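## Task

Remove the grey rolled towel from the cubby and set it on the table still in its roll; the cubby must stay in its place and the remaining towel must stay rolled and entirely within it.

## Robot and tools

Robot: two arms, left_arm and right_arm, each ending in a parallel two-finger gripper. Each gripper's fingers extend along its own +z axis and close along its own y axis. The reported end_effector_position is the point between the finger pads, roughly 1 cm short of the tips.

Frame: every pose is in one scene frame. Origin sits at table-top height, halfway between the nominal arm bases. +x points out across the table, +z up, and left_arm is on the +y side (arm names do not match image left/right). Positions are in metres; orientations are quaternions written w first (qw, qx, qy, qz). Printed hand positions can be slightly wrong, worse at long reach, and an arm may settle about 1 cm off its command in free air without touching anything.

Row layout (used by both motion tools): one flat list of 16 numbers covering both arms, even if only one moves: left x, y, z, qw, qx, qy, qz, opening, then right x, y, z, qw, qx, qy, qz, opening. x, y, z, qw..qz are an absolute target pose in the scene frame, not an offset. Opening runs from -1 (closed) to +1 (fully open, 0.094 m) and is an absolute command. To keep an arm still, resend the exact pose and opening it had in the last result before it stopped; writing 0 for the opening is a real command, not 'no change'. To hold an orientation, repeat the same target quaternion every row rather than copying the drifting measured one.

execute_actions(actions, cameras): actions is a list of actions; each action is a list of up to 15 rows, each row played for one 1/30 s step, the last row repeated until the action's 15 steps end. A target further than 0.6 m from that gripper's current position along any of its own axes gets the action rejected for both arms; a malformed action or a failing first action rejects the whole call. Per step the controller clips the command to within 100 mm and 20 degrees of the measured pose, so one action may fall short; the result's 'Hand target' line shows where each arm is actually being sent, and you continue from there. An empty actions list just reports state and images. Results include step readings of end_effector_position; HELD marks steps where part of an arm's row was withheld.

move(target, speed, blend, opening_speed, blocking, cameras): straight-line path from each arm's Hand target to its pose in target (one 16-number row, or up to 15 rows differing only in pose, sharing a 10 s cap). speed is top path speed in m/s, 0.002 to 0.5, default 0.25 (rotation up to twice that in rad/s); one value or one per target. blend (m) rounds corners of a list. opening_speed (≥0.2 per second on the -1..+1 scale) ramps fingers; without it the opening is sent at once. blocking=false returns after ~0.5 s while the move continues; execute_actions is refused until a result shows the move ended (use wait or stop); a new move replaces the old. Paths ignore obstacles and the other arm; faster moves lag, stray and hit harder, and a target set past a contact presses harder. The 'move:' line reports the ending (done, off_target, moving, held, fault) and limits (paced = clipped, held = steps withheld). done means at rest within 10 mm and 2 degrees; neither done nor off_target says anything about contact.

wait(seconds 0 to 10): arms hold their last command; a running move keeps going. stop(): brakes a running move; fingers keep moving unless opening_speed was set. zoom_image(camera, region=[x0,y0,x1,y1] pixels, max 504x504) enlarges part of a camera's latest image. Cameras: cam_high, cam_low, cam_roll_left, cam_roll_right, cam_left_wrist, cam_right_wrist, all 672x504. finished_scene(scene): the first call only asks you to verify; a second call ends the scene irreversibly and reports success.

Results: 'pose unreachable' names an arm whose command the controller (often its clearance check) withheld; that check does not stop grippers or wrist cameras colliding with each other. grip_measured gives finger opening on the command scale (reads up to ~1.6 mm wide when empty, narrower than a squeezed part). Gripping a soft towel roll: close below the touch reading for a light grip; commanding much lower squeezes at full force (~50-62 N per pad) and crushes it. Release by commanding well above grip_measured. grip_effort_nm is motor effort (negative closing), not pad force, and keeps a residual at rest. Joint torques include the arm's own weight and have offsets; joints 1-3 wrap at ±28 N m. The simulation keeps running while you compose replies.

Avoid: dropping or unrolling the towel, dragging the cubby or the other towel out, anything leaving the table, fast impacts, hard presses, and arm-to-arm contact (which can fail the scene). A held item may get brief tugs. Motor heat builds from carrying loads, stretched poses or pushing at unreachable targets; a MOTOR HOT line appears near 75 °C, at 90 °C the arm folds and idles for the rest of the scene, at 100 °C it goes limp. Arm joint ranges (rad): waist -2.618..3.054, shoulder 0..3.142, elbow 0..3.142 (straight 2.901), wrist pitch -1.571..1.571, wrist yaw -1.571..1.571, wrist roll -2.094..2.094.

Each tool is called after ">>>" as name([rows], argument=value, ...), one row to a line, values as JSON.

## Session

>>> execute_actions(actions=[])

Scene clock: 0.00 s.
left_arm: end_effector_position=(+0.3595, +0.2109, +0.1583) grip_measured=+1.000 grip_effort_nm=n/a end_effector_quat_wxyz=(+0.704, +0.094, +0.702, -0.057) | right_arm: end_effector_position=(+0.3819, -0.3103, +0.1340) grip_measured=+1.000 grip_effort_nm=n/a end_effector_quat_wxyz=(+0.668, +0.069, +0.736, -0.085)
Joint positions: left_arm=[-0.009 1.478 0.159 1.317 0.189 0.054 0.094] | right_arm=[0.026 1.552 0.208 1.249 0.239 -0.009 0.094]
Joint velocities: left_arm=[0.007 0.017 -0.007 -0.051 0.007 -0.037 0] | right_arm=[0.007 -0.002 0.007 -0.007 0.007 -0.007 0]
Joint torques (N m): no reading
Motor temperatures (°C): left_arm=[22 27 21 22 19 19 19] | right_arm=[20 26 31 22 19 21 21]
Heat: left arm: 27 °C; right arm: 31 °C.
Hand target: left_arm +0.3599, +0.2109, +0.1576; +0.702, +0.094, +0.704, -0.057 | right_arm +0.3834, -0.3103, +0.1391; +0.674, +0.070, +0.731, -0.084
Tool commands: left_gripper/opening=+1.0 right_gripper/opening=+1.0

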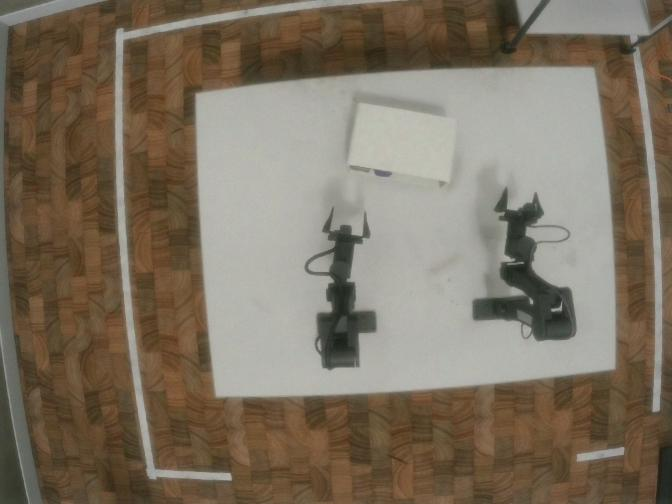

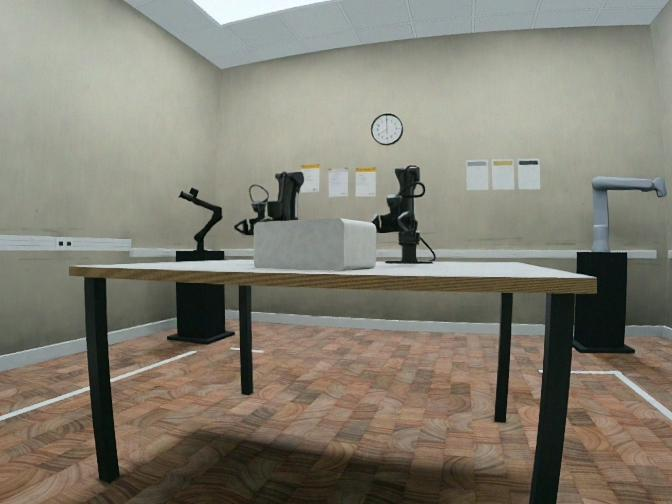

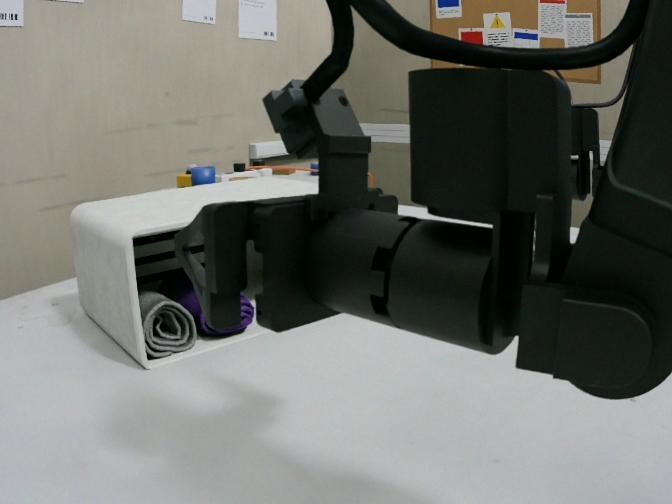

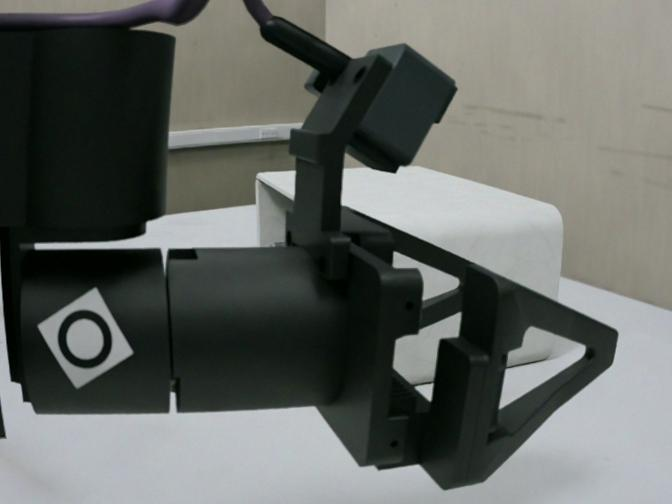

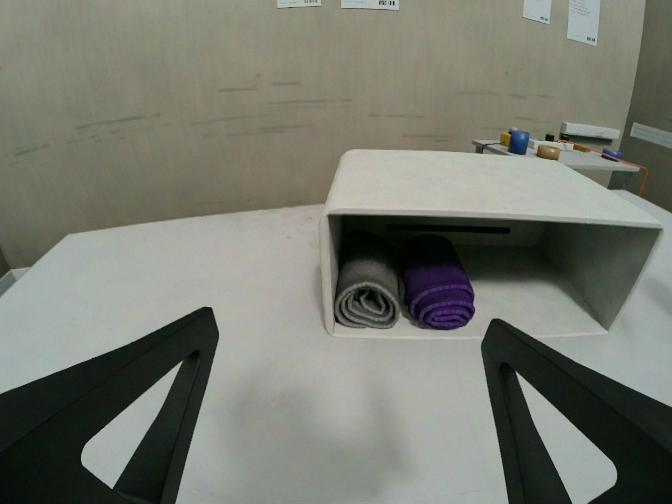

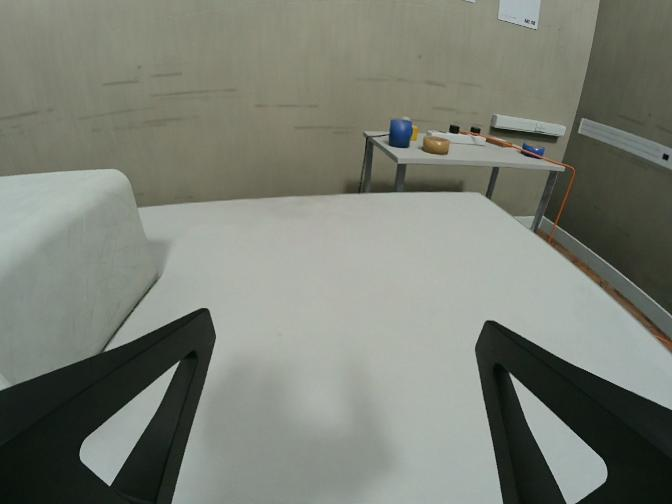

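>>> zoom_image(camera="cam_left_wrist", region=[310, 140, 670, 350])

>>> zoom_image(camera="cam_high", region=[280, 80, 480, 240])

>>> zoom_image(camera="cam_roll_left", region=[60, 160, 360, 380])

Scaled by 1.400 from the camera's 672x504 image, which has a finer 960x720 frame.

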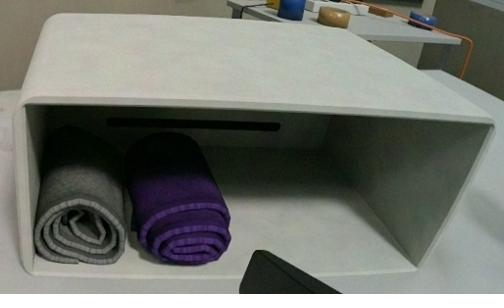

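Scaled by 2.520 from the camera's 672x504 image, which has a finer 960x720 frame.

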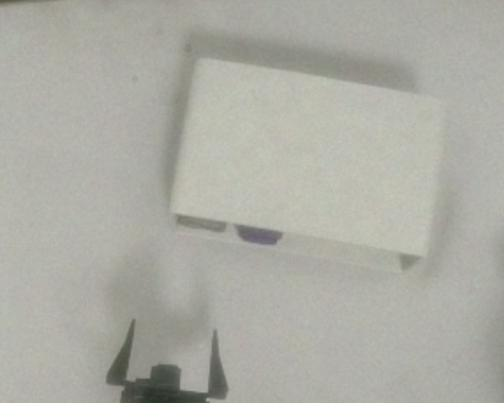

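Scaled by 1.680 from the camera's 672x504 image, which has a finer 960x720 frame.

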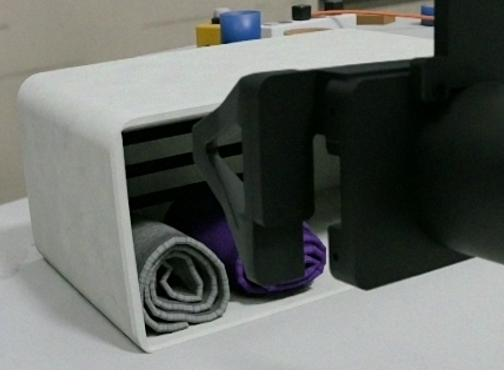

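>>> move(target=[0.40, 0.179, 0.07, 0.6385, 0.0900, 0.7607, -0.0756, 1, 0.3834, -0.3103, 0.1391, 0.674, 0.070, 0.731, -0.084, 1], cameras=["cam_high", "cam_left_wrist", "cam_roll_left"])

Scene clock: 5.60 s.
left_arm: end_effector_position=(+0.3951, +0.1806, +0.0713) grip_measured=+1.000 grip_effort_nm=-0.007 end_effector_quat_wxyz=(+0.637, +0.093, +0.762, -0.075) | right_arm: end_effector_position=(+0.3819, -0.3103, +0.1340) grip_measured=+1.000 grip_effort_nm=-0.002 end_effector_quat_wxyz=(+0.668, +0.069, +0.736, -0.085)
Joint positions: left_arm=[-0.122 1.945 0.296 1.47 0.101 0.023 0.094] | right_arm=[0.026 1.552 0.208 1.249 0.239 -0.009 0.094]
Joint velocities: left_arm=[-0.007 -0.017 -0.017 -0.022 -0.022 -0.022 0] | right_arm=[0.012 0.007 -0.027 -0.051 0.081 -0.007 0]
Joint torques (N m): left_arm=[-0.72 -5.37 5.5 1.87 -0.08 -0.1] | right_arm=[0.02 -4.23 4.44 1.56 -0.02 -0.02]
Motor temperatures (°C): left_arm=[22 27 21 23 19 19 19] | right_arm=[20 26 31 23 19 21 21]
Heat: left arm: 27 °C; right arm: 31 °C.
Hand target: left_arm +0.3996, +0.1788, +0.0702; +0.638, +0.089, +0.761, -0.077 | right_arm +0.3835, -0.3103, +0.1390; +0.674, +0.070, +0.731, -0.084
Off the commanded pose: left_arm 0.005 m, 0 deg | right_arm 0.005 m, 1 deg.
move: done
Images, in order (width x height): cam_high 672x504, cam_roll_left 672x504, cam_left_wrist 672x504.

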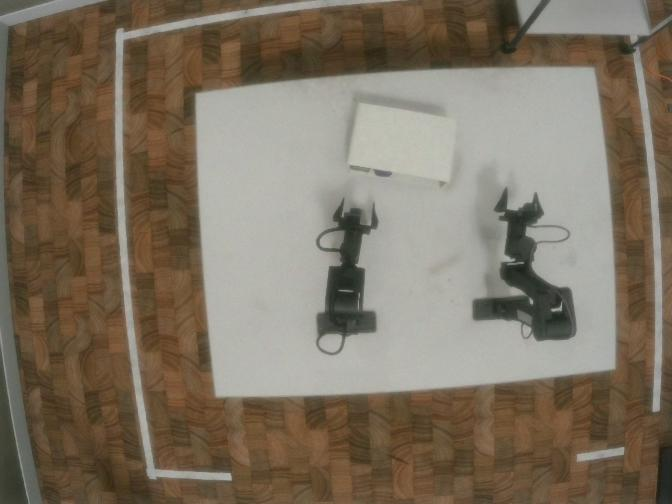

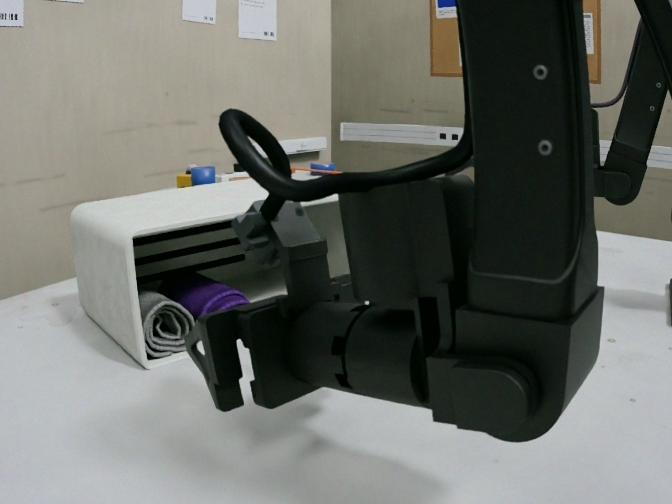

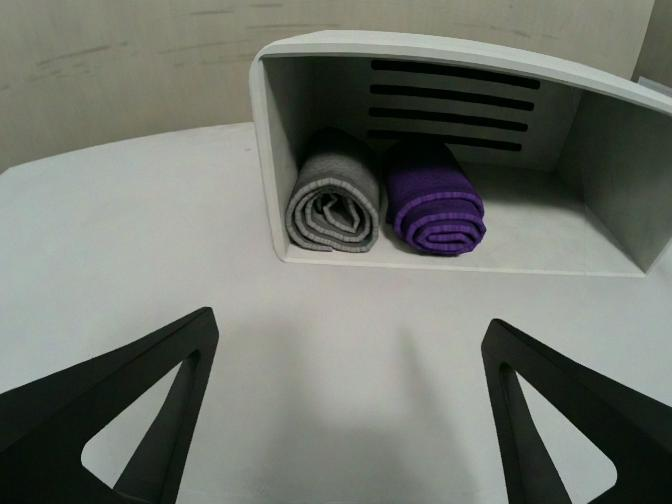

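>>> move(target=[0.425, 0.109, 0.050, 0.6385, 0.0900, 0.7607, -0.0756, 1, 0.3834, -0.3103, 0.1391, 0.674, 0.070, 0.731, -0.084, 1], cameras=["cam_high", "cam_left_wrist", "cam_roll_left", "cam_roll_right"])

Scene clock: 8.63 s.
left_arm: end_effector_position=(+0.4218, +0.1096, +0.0589) grip_measured=+1.000 grip_effort_nm=-0.012 end_effector_quat_wxyz=(+0.646, +0.094, +0.753, -0.078) | right_arm: end_effector_position=(+0.3819, -0.3103, +0.1340) grip_measured=+1.000 grip_effort_nm=-0.002 end_effector_quat_wxyz=(+0.668, +0.069, +0.736, -0.085)
Joint positions: left_arm=[-0.368 2.109 0.477 1.477 -0.137 -0.017 0.094] | right_arm=[0.026 1.552 0.208 1.249 0.239 -0.009 0.094]
Joint velocities: left_arm=[-0.017 -0.007 0.002 -0.066 -0.007 -0.037 0] | right_arm=[-0.002 -0.007 -0.007 0.022 0.022 -0.007 0]
Joint torques (N m): left_arm=[-0.34 -6.78 5.44 1.69 -0.16 -0.1] | right_arm=[0.02 -4.23 4.42 1.56 -0.01 -0.02]
Motor temperatures (°C): left_arm=[22 27 21 24 19 19 19] | right_arm=[20 26 31 23 19 21 21]
Heat: left arm: 27 °C; right arm: 31 °C.
Hand target: left_arm +0.4242, +0.1091, +0.0498; +0.638, +0.090, +0.761, -0.076 | right_arm +0.3835, -0.3103, +0.1390; +0.674, +0.070, +0.731, -0.084
Off the commanded pose: left_arm 0.009 m, 1 deg | right_arm 0.005 m, 1 deg.
move: done
Images, in order (width x height): cam_high 672x504, cam_roll_left 672x504, cam_roll_right 672x504, cam_left_wrist 672x504.

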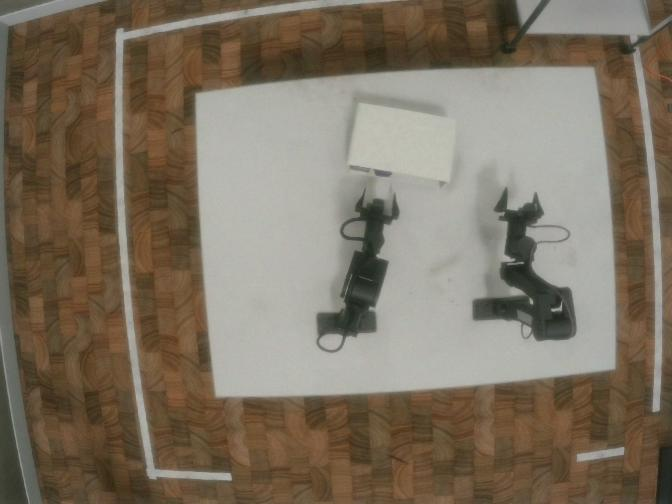

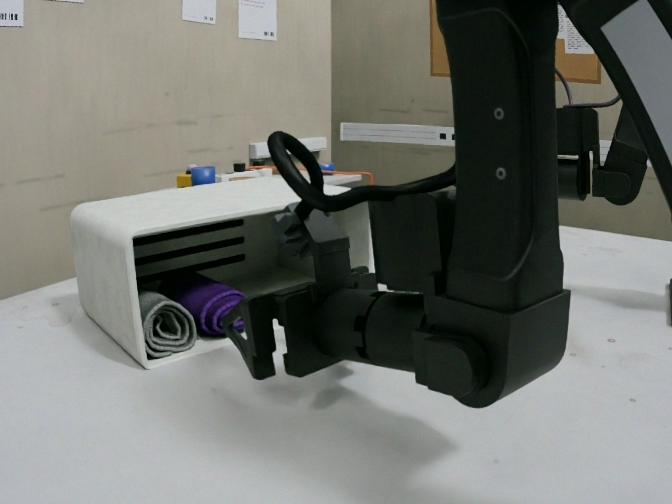

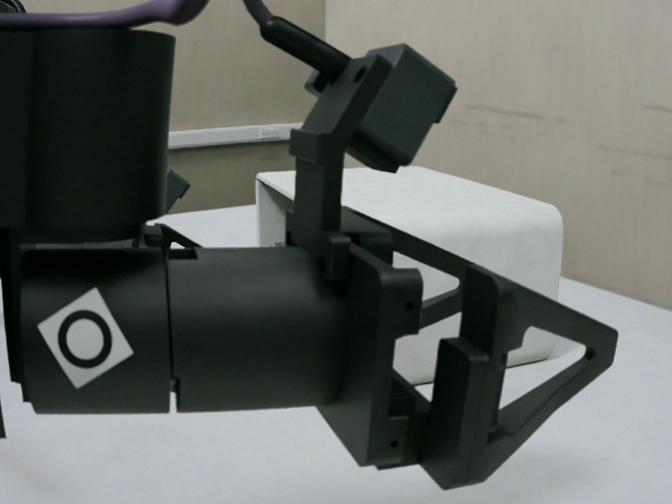

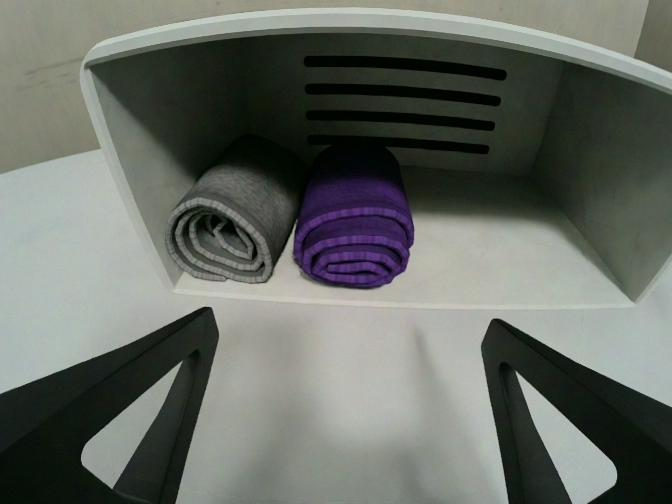

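>>> move(target=[0.468, 0.090, 0.038, 0.6385, 0.0900, 0.7607, -0.0756, 0.53, 0.3834, -0.3103, 0.1391, 0.674, 0.070, 0.731, -0.084, 1], cameras=["cam_left_wrist", "cam_roll_left"], speed=0.15)

Scene clock: 10.93 s.
left_arm: end_effector_position=(+0.4658, +0.0929, +0.0517) grip_measured=+0.532 grip_effort_nm=-0.110 end_effector_quat_wxyz=(+0.651, +0.091, +0.749, -0.077) | right_arm: end_effector_position=(+0.3819, -0.3103, +0.1340) grip_measured=+1.000 grip_effort_nm=-0.002 end_effector_quat_wxyz=(+0.668, +0.069, +0.736, -0.085)
Joint positions: left_arm=[-0.368 2.217 0.679 1.397 -0.142 -0.017 0.072] | right_arm=[0.026 1.552 0.208 1.249 0.239 -0.009 0.094]
Joint velocities: left_arm=[-0.002 -0.017 -0.002 0.095 -0.037 0.007 0] | right_arm=[-0.017 0.002 0.012 -0.066 0.037 0.081 0]
Joint torques (N m): left_arm=[-0.8 -8.06 6.34 1.56 -0.16 -0.08] | right_arm=[0.03 -4.23 4.44 1.56 -0.01 -0.03]
Motor temperatures (°C): left_arm=[22 27 21 24 19 19 19] | right_arm=[20 26 31 23 19 21 21]
Heat: left arm: 27 °C; right arm: 31 °C.
Hand target: left_arm +0.4671, +0.0900, +0.0379; +0.638, +0.090, +0.761, -0.075 | right_arm +0.3835, -0.3103, +0.1390; +0.674, +0.070, +0.731, -0.084
Off the commanded pose: left_arm 0.014 m, 2 deg | right_arm 0.005 m, 1 deg.
move: off_target (left_arm)
Images, in order (width x height): cam_roll_left 672x504, cam_left_wrist 672x504.

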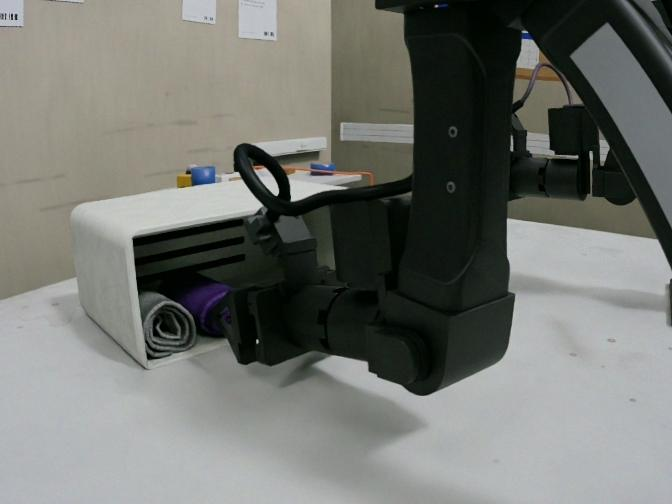

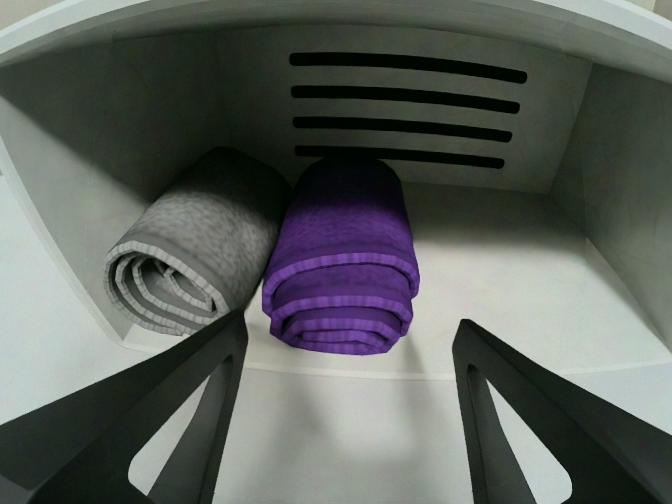

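>>> move([
  [0.476, 0.0885, 0.030, 0.6385, 0.0900, 0.7607, -0.0756, 0.53, 0.3834, -0.3103, 0.1391, 0.674, 0.070, 0.731, -0.084, 1],
  [0.534, 0.0750, 0.030, 0.6385, 0.0900, 0.7607, -0.0756, 0.53, 0.3834, -0.3103, 0.1391, 0.674, 0.070, 0.731, -0.084, 1],
], cameras=["cam_left_wrist", "cam_roll_left"], speed=0.1, blend=0.01)

Scene clock: 13.30 s.
left_arm: end_effector_position=(+0.5290, +0.0733, +0.0508) grip_measured=+0.532 grip_effort_nm=-0.115 end_effector_quat_wxyz=(+0.658, +0.087, +0.743, -0.078) | right_arm: end_effector_position=(+0.3819, -0.3103, +0.1340) grip_measured=+1.000 grip_effort_nm=-0.002 end_effector_quat_wxyz=(+0.668, +0.069, +0.736, -0.085)
Joint positions: left_arm=[-0.356 2.339 0.975 1.243 -0.136 -0.018 0.072] | right_arm=[0.026 1.552 0.208 1.249 0.239 -0.009 0.094]
Joint velocities: left_arm=[-0.002 -0.002 0.027 -0.037 -0.051 -0.007 -0.001] | right_arm=[0.002 -0.002 -0.017 0.037 0.007 -0.051 0]
Joint torques (N m): left_arm=[0.91 -9.66 7.98 1.37 0.09 -0.04] | right_arm=[0.02 -4.25 4.44 1.57 -0.02 -0.02]
Motor temperatures (°C): left_arm=[22 27 21 24 19 19 19] | right_arm=[20 26 31 23 19 21 21]
Heat: left arm: 27 °C; right arm: 31 °C.
Hand target: left_arm +0.5323, +0.0751, +0.0302; +0.639, +0.090, +0.760, -0.076 | right_arm +0.3835, -0.3103, +0.1390; +0.674, +0.070, +0.731, -0.084
Off the commanded pose: left_arm 0.021 m, 3 deg | right_arm 0.005 m, 1 deg.
move: off_target (left_arm); blend cut to 0.006 m at target 1
Images, in order (width x height): cam_roll_left 672x504, cam_left_wrist 672x504.

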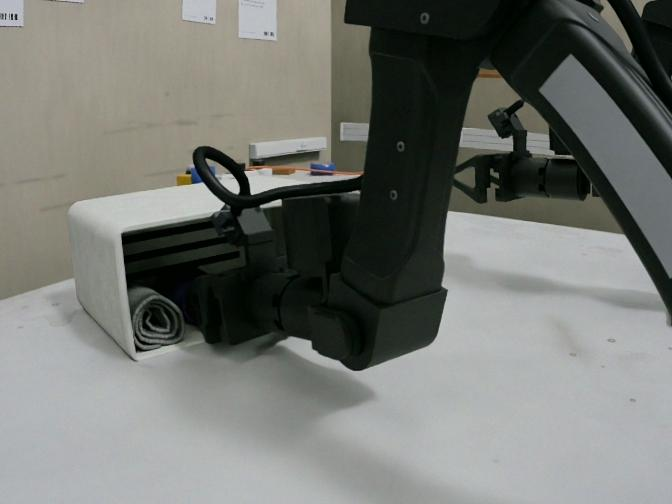

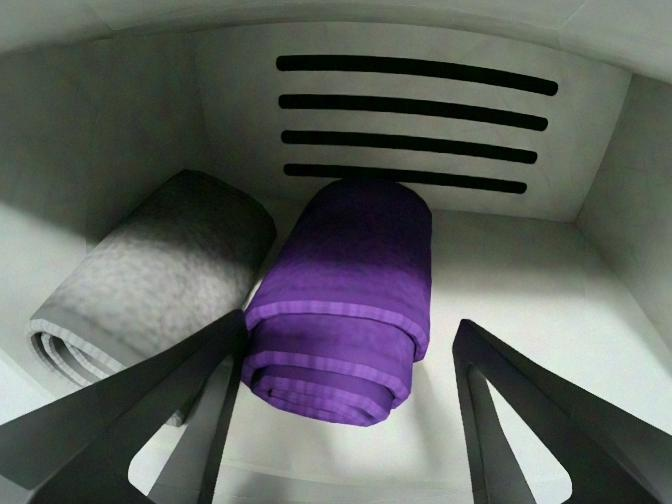

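>>> zoom_image(camera="cam_roll_left", region=[60, 160, 460, 400])

>>> execute_actions(actions=[], cameras=["cam_high", "cam_low"])

>>> zoom_image(camera="cam_high", region=[280, 80, 480, 240])

Scaled by 1.260 from the camera's 672x504 image, which has a finer 960x720 frame.

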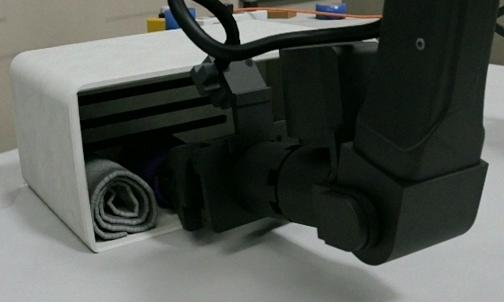

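Scene clock: 13.87 s.
left_arm: end_effector_position=(+0.5290, +0.0732, +0.0507) grip_measured=+0.532 grip_effort_nm=-0.120 end_effector_quat_wxyz=(+0.658, +0.087, +0.744, -0.078) | right_arm: end_effector_position=(+0.3819, -0.3103, +0.1340) grip_measured=+1.000 grip_effort_nm=0.002 end_effector_quat_wxyz=(+0.668, +0.069, +0.736, -0.085)
Joint positions: left_arm=[-0.356 2.339 0.975 1.242 -0.136 -0.018 0.072] | right_arm=[0.026 1.552 0.208 1.249 0.239 -0.009 0.094]
Joint velocities: left_arm=[-0.012 -0.017 -0.002 -0.007 0.022 0.007 0] | right_arm=[-0.012 0.017 0.002 0.007 0.022 -0.066 0]
Joint torques (N m): left_arm=[0.9 -9.66 7.99 1.37 0.09 -0.04] | right_arm=[0.02 -4.25 4.44 1.57 -0.01 -0.02]
Motor temperatures (°C): left_arm=[22 27 21 24 19 19 19] | right_arm=[20 26 31 24 19 21 21]
Heat: left arm: 27 °C; right arm: 31 °C.
Hand target: left_arm +0.5322, +0.0751, +0.0302; +0.639, +0.090, +0.760, -0.076 | right_arm +0.3835, -0.3103, +0.1390; +0.674, +0.070, +0.731, -0.084
Tool commands: left_gripper/opening=+0.53 right_gripper/opening=+1.0
Off the commanded pose: left_arm 0.021 m, 3 deg | right_arm 0.005 m, 1 deg.
Images, in order (width x height): cam_high 672x504, cam_low 672x504.

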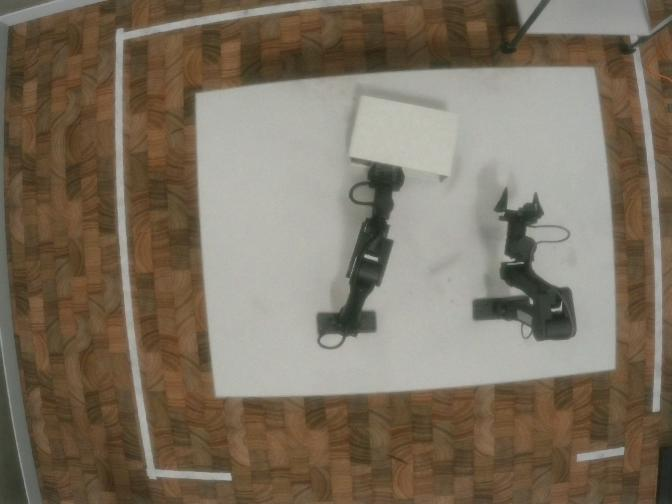

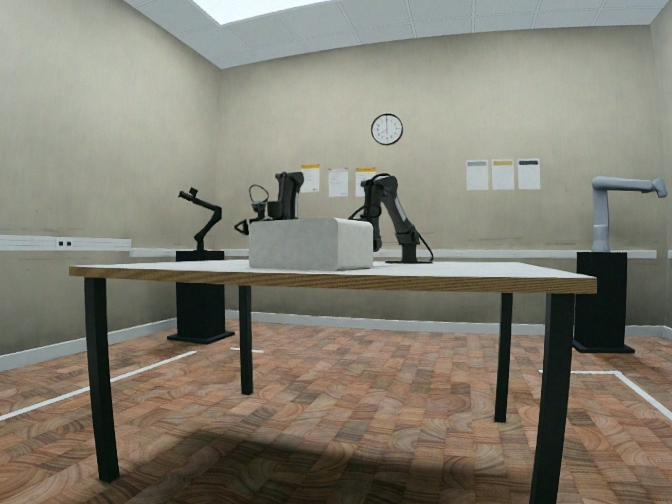

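Scaled by 2.520 from the camera's 672x504 image, which has a finer 960x720 frame.

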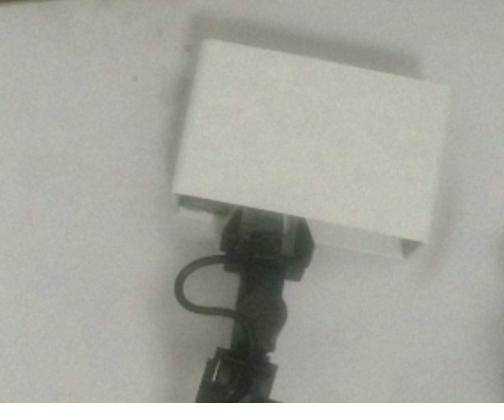

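>>> move(target=[0.500, 0.0800, 0.030, 0.6385, 0.0900, 0.7607, -0.0756, 0.53, 0.3834, -0.3103, 0.1391, 0.674, 0.070, 0.731, -0.084, 1], cameras=["cam_left_wrist", "cam_roll_left","cam_high"], speed=0.1)

>>> zoom_image(camera="cam_roll_left", region=[60, 160, 460, 400])

Scene clock: 16.13 s.
left_arm: end_effector_position=(+0.5065, +0.0819, +0.0333) grip_measured=+0.532 grip_effort_nm=-0.115 end_effector_quat_wxyz=(+0.647, +0.088, +0.754, -0.077) | right_arm: end_effector_position=(+0.3819, -0.3103, +0.1340) grip_measured=+1.000 grip_effort_nm=0.002 end_effector_quat_wxyz=(+0.668, +0.069, +0.736, -0.085)
Joint positions: left_arm=[-0.356 2.339 0.876 1.309 -0.136 -0.023 0.072] | right_arm=[0.026 1.552 0.208 1.249 0.239 -0.009 0.094]
Joint velocities: left_arm=[-0.012 -0.002 -0.017 -0.037 -0.007 0.022 0.001] | right_arm=[-0.012 -0.012 -0.027 -0.022 0.007 -0.007 0]
Joint torques (N m): left_arm=[-0.98 -13.41 3.07 1.66 -0.13 -0.01] | right_arm=[0.02 -4.25 4.44 1.56 -0.01 -0.02]
Motor temperatures (°C): left_arm=[22 28 21 25 19 19 19] | right_arm=[20 26 31 24 19 21 21]
Heat: left arm: 28 °C; right arm: 31 °C.
Hand target: left_arm +0.5002, +0.0802, +0.0301; +0.638, +0.090, +0.761, -0.076 | right_arm +0.3835, -0.3103, +0.1390; +0.674, +0.070, +0.731, -0.084
Off the commanded pose: left_arm 0.008 m, 1 deg | right_arm 0.005 m, 1 deg.
move: done
Images, in order (width x height): cam_high 672x504, cam_roll_left 672x504, cam_left_wrist 672x504.

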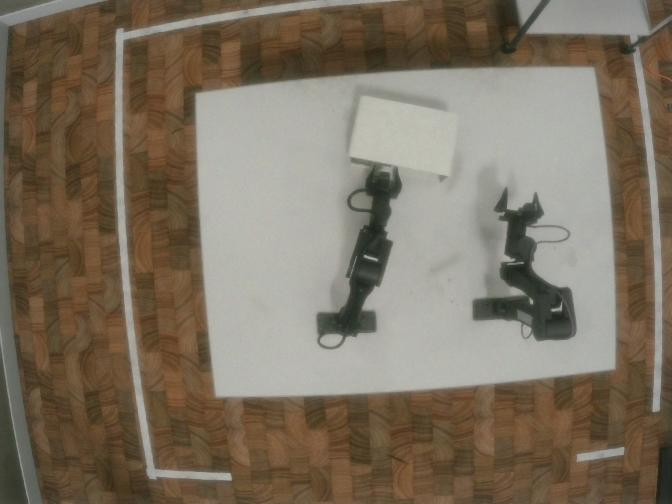

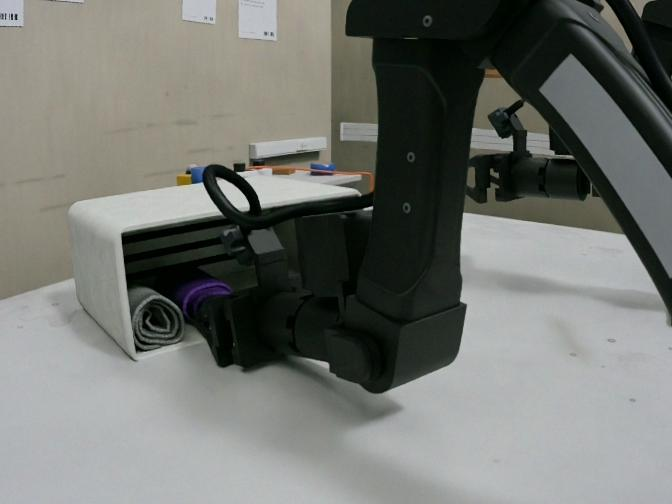

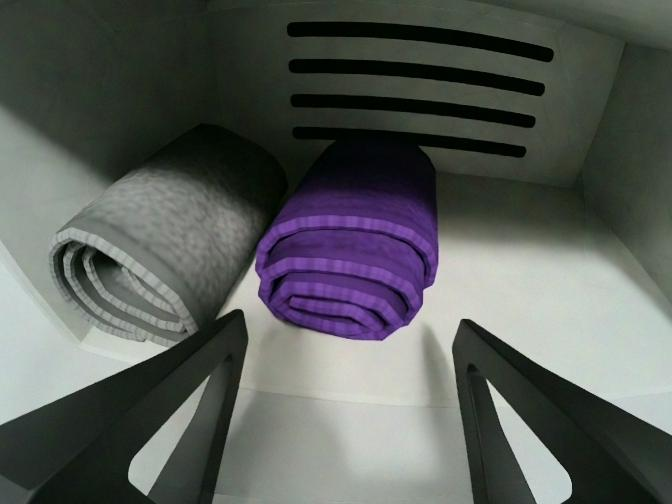

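Scaled by 1.260 from the camera's 672x504 image, which has a finer 960x720 frame.

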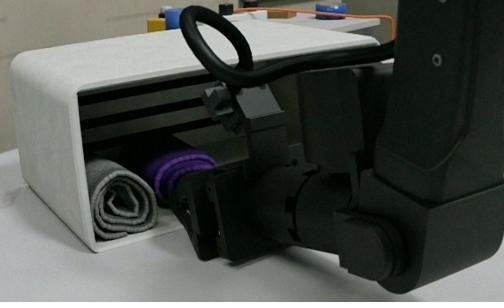

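>>> move(target=[0.546, 0.0715, 0.040, 0.6385, 0.0900, 0.7607, -0.0756, 0.53, 0.3834, -0.3103, 0.1391, 0.674, 0.070, 0.731, -0.084, 1], cameras=["cam_left_wrist", "cam_roll_left","cam_high"], speed=0.1)

Scene clock: 18.90 s.
left_arm: end_effector_position=(+0.5398, +0.0707, +0.0479) grip_measured=+0.532 grip_effort_nm=-0.115 end_effector_quat_wxyz=(+0.644, +0.088, +0.756, -0.076) | right_arm: end_effector_position=(+0.3819, -0.3103, +0.1340) grip_measured=+1.000 grip_effort_nm=0.002 end_effector_quat_wxyz=(+0.668, +0.069, +0.736, -0.085)
Joint positions: left_arm=[-0.353 2.339 1.03 1.15 -0.133 -0.023 0.072] | right_arm=[0.026 1.552 0.208 1.249 0.239 -0.009 0.094]
Joint velocities: left_arm=[-0.022 -0.002 -0.007 0.007 -0.007 -0.022 0.001] | right_arm=[0.002 0.002 -0.007 -0.022 -0.081 0.066 0]
Joint torques (N m): left_arm=[0.9 -10.85 8.7 1.61 0.09 0.03] | right_arm=[0.02 -4.25 4.45 1.56 -0.02 -0.02]
Motor temperatures (°C): left_arm=[22 28 21 25 19 19 19] | right_arm=[20 26 31 24 19 21 21]
Heat: left arm: 28 °C; right arm: 31 °C.
Hand target: left_arm +0.5455, +0.0716, +0.0399; +0.639, +0.090, +0.761, -0.076 | right_arm +0.3835, -0.3103, +0.1390; +0.674, +0.070, +0.731, -0.084
Off the commanded pose: left_arm 0.010 m, 1 deg | right_arm 0.005 m, 1 deg.
move: done
Images, in order (width x height): cam_high 672x504, cam_roll_left 672x504, cam_left_wrist 672x504.

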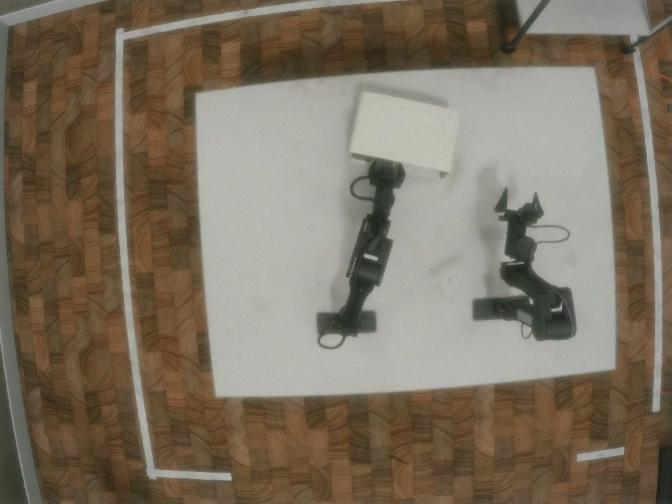

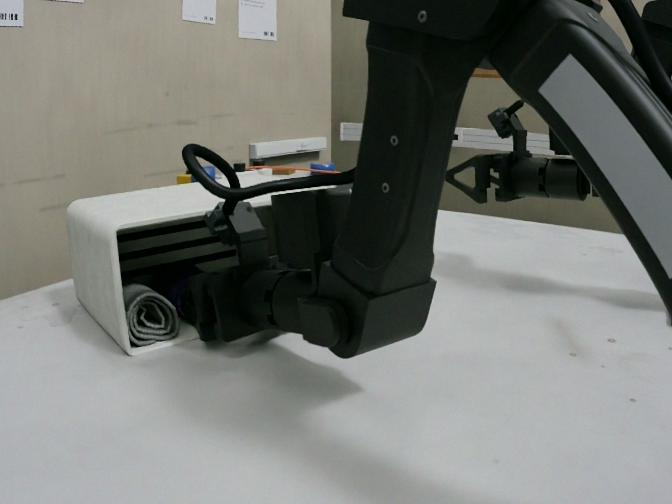

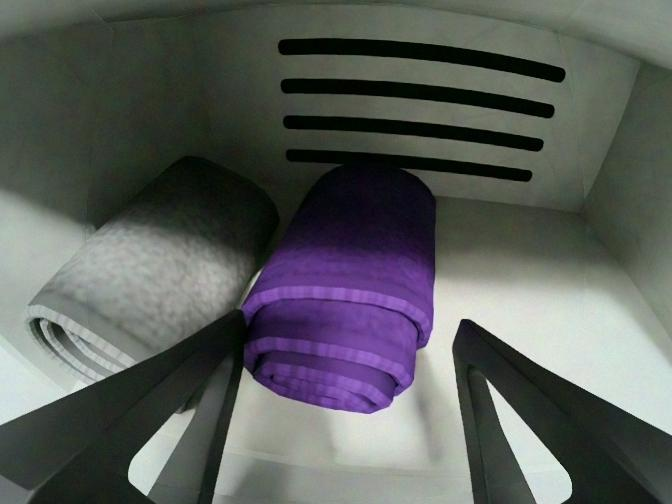

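>>> move(target=[0.5455, 0.0710, 0.040, 0.6385, 0.0900, 0.7607, -0.0756, 0.15, 0.3834, -0.3103, 0.1391, 0.674, 0.070, 0.731, -0.084, 1], cameras=["cam_left_wrist"], speed=0.1, opening_speed=0.5)

Scene clock: 20.40 s.
left_arm: end_effector_position=(+0.5397, +0.0706, +0.0479) grip_measured=+0.152 grip_effort_nm=-0.115 end_effector_quat_wxyz=(+0.644, +0.088, +0.756, -0.076) | right_arm: end_effector_position=(+0.3819, -0.3103, +0.1340) grip_measured=+1.000 grip_effort_nm=0.002 end_effector_quat_wxyz=(+0.668, +0.069, +0.736, -0.085)
Joint positions: left_arm=[-0.353 2.339 1.03 1.15 -0.133 -0.023 0.054] | right_arm=[0.026 1.552 0.208 1.249 0.239 -0.009 0.094]
Joint velocities: left_arm=[-0.007 0.007 -0.012 -0.037 -0.051 0.007 0] | right_arm=[0.002 -0.012 -0.007 0.037 0.022 -0.007 0]
Joint torques (N m): left_arm=[0.75 -10.96 8.54 1.62 0.09 0.03] | right_arm=[0.01 -4.23 4.42 1.57 -0.02 -0.02]
Motor temperatures (°C): left_arm=[22 28 21 25 19 19 19] | right_arm=[20 26 31 24 19 21 21]
Heat: left arm: 28 °C; right arm: 31 °C.
Hand target: left_arm +0.5450, +0.0711, +0.0401; +0.638, +0.090, +0.761, -0.076 | right_arm +0.3835, -0.3103, +0.1390; +0.674, +0.070, +0.731, -0.084
Off the commanded pose: left_arm 0.010 m, 1 deg | right_arm 0.005 m, 1 deg.
move: done
Images, in order (width x height): cam_left_wrist 672x504.

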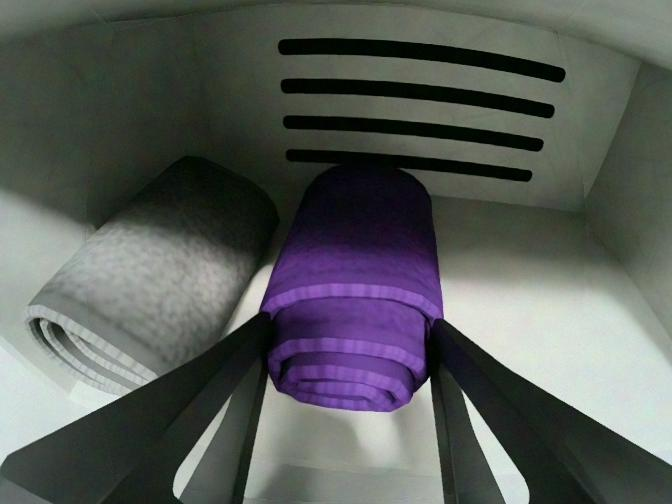

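>>> move(target=[0.5455, 0.0710, 0.040, 0.6385, 0.0900, 0.7607, -0.0756, -0.02, 0.3834, -0.3103, 0.1391, 0.674, 0.070, 0.731, -0.084, 1], cameras=["cam_left_wrist"], speed=0.1, opening_speed=0.5)

>>> move([
  [0.5450, 0.0710, 0.056, 0.6385, 0.0900, 0.7607, -0.0756, -0.02, 0.3834, -0.3103, 0.1391, 0.674, 0.070, 0.731, -0.084, 1],
  [0.5335, 0.0230, 0.058, 0.6385, 0.0900, 0.7607, -0.0756, -0.02, 0.3834, -0.3103, 0.1391, 0.674, 0.070, 0.731, -0.084, 1],
], cameras=["cam_left_wrist","cam_high","cam_roll_left"], speed=0.08)

Scene clock: 23.63 s.
left_arm: end_effector_position=(+0.5397, +0.0706, +0.0479) grip_measured=-0.018 grip_effort_nm=-0.125 end_effector_quat_wxyz=(+0.644, +0.088, +0.756, -0.076) | right_arm: end_effector_position=(+0.3819, -0.3103, +0.1340) grip_measured=+1.000 grip_effort_nm=0.002 end_effector_quat_wxyz=(+0.668, +0.069, +0.736, -0.085)
Joint positions: left_arm=[-0.353 2.339 1.03 1.15 -0.133 -0.023 0.046] | right_arm=[0.026 1.552 0.208 1.249 0.239 -0.009 0.094]
Joint velocities: left_arm=[0.007 -0.022 0.017 -0.051 -0.081 -0.022 0] | right_arm=[0.002 0.002 0.007 -0.022 -0.022 0.007 0]
Joint torques (N m): left_arm=[0.75 -10.96 8.54 1.62 0.08 0.03] | right_arm=[0.02 -4.23 4.44 1.57 -0.02 -0.02]
Motor temperatures (°C): left_arm=[22 28 22 26 19 19 19] | right_arm=[20 27 31 24 19 21 21]
Heat: left arm: 28 °C; right arm: 31 °C.
Hand target: left_arm +0.5450, +0.0712, +0.0401; +0.638, +0.090, +0.761, -0.076 | right_arm +0.3835, -0.3103, +0.1390; +0.674, +0.070, +0.731, -0.084
Off the commanded pose: left_arm 0.010 m, 1 deg | right_arm 0.005 m, 1 deg.
move: done
Images, in order (width x height): cam_left_wrist 672x504.

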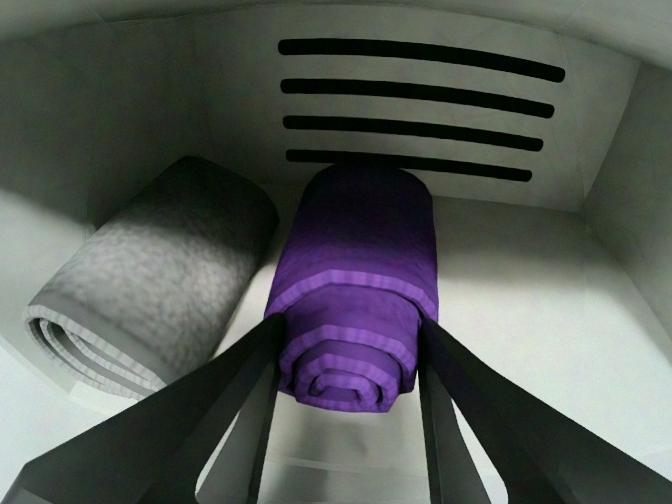

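Scene clock: 25.17 s.
left_arm: end_effector_position=(+0.5265, +0.0258, +0.0424) grip_measured=-0.018 grip_effort_nm=-0.115 end_effector_quat_wxyz=(+0.630, +0.099, +0.767, -0.073) | right_arm: end_effector_position=(+0.3819, -0.3103, +0.1340) grip_measured=+1.000 grip_effort_nm=-0.002 end_effector_quat_wxyz=(+0.668, +0.069, +0.736, -0.085)
Joint positions: left_arm=[-0.464 2.339 1.064 1.072 -0.23 -0.034 0.046] | right_arm=[0.026 1.552 0.208 1.249 0.239 -0.009 0.094]
Joint velocities: left_arm=[-0.012 -0.007 0.012 0.037 -0.007 -0.007 0.001] | right_arm=[0.007 -0.017 -0.032 0.022 -0.007 -0.051 0]
Joint torques (N m): left_arm=[-0.24 -15.05 8.65 1.54 -0.19 -0.09] | right_arm=[0.01 -4.25 4.44 1.56 -0.02 -0.02]
Motor temperatures (°C): left_arm=[22 29 22 26 19 19 19] | right_arm=[20 27 31 24 19 21 21]
Heat: left arm: 29 °C; right arm: 31 °C.
Hand target: left_arm +0.5328, +0.0232, +0.0579; +0.638, +0.090, +0.761, -0.076 | right_arm +0.3835, -0.3103, +0.1390; +0.674, +0.070, +0.731, -0.084
Off the commanded pose: left_arm 0.017 m, 2 deg | right_arm 0.005 m, 1 deg.
move: off_target (left_arm)
Images, in order (width x height): cam_high 672x504, cam_roll_left 672x504, cam_left_wrist 672x504.

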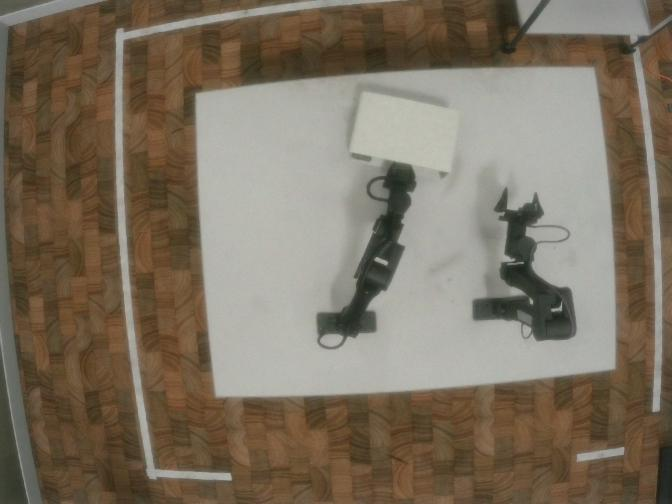

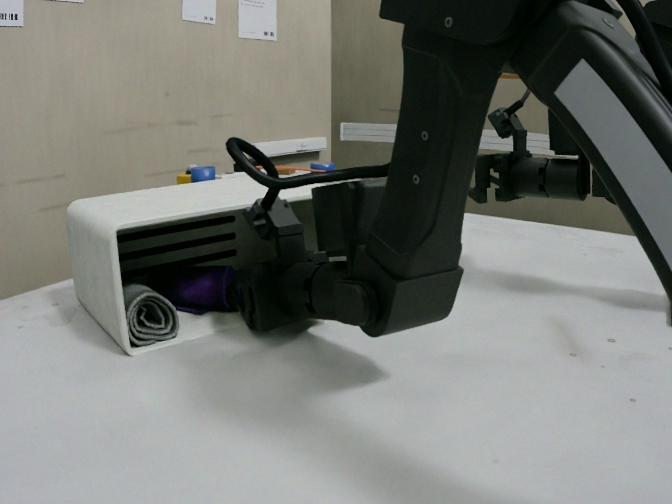

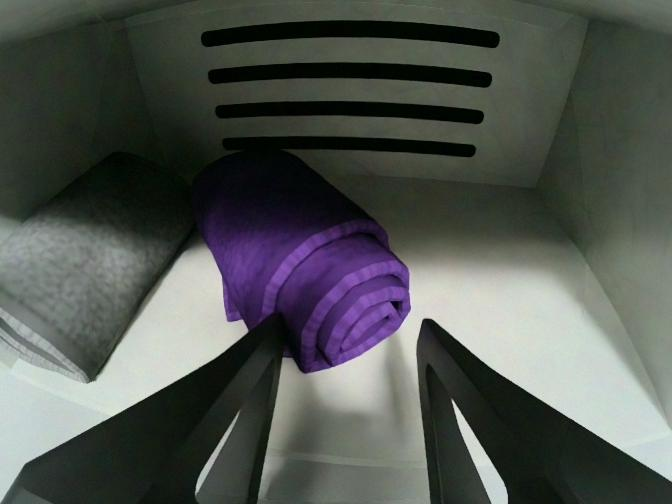

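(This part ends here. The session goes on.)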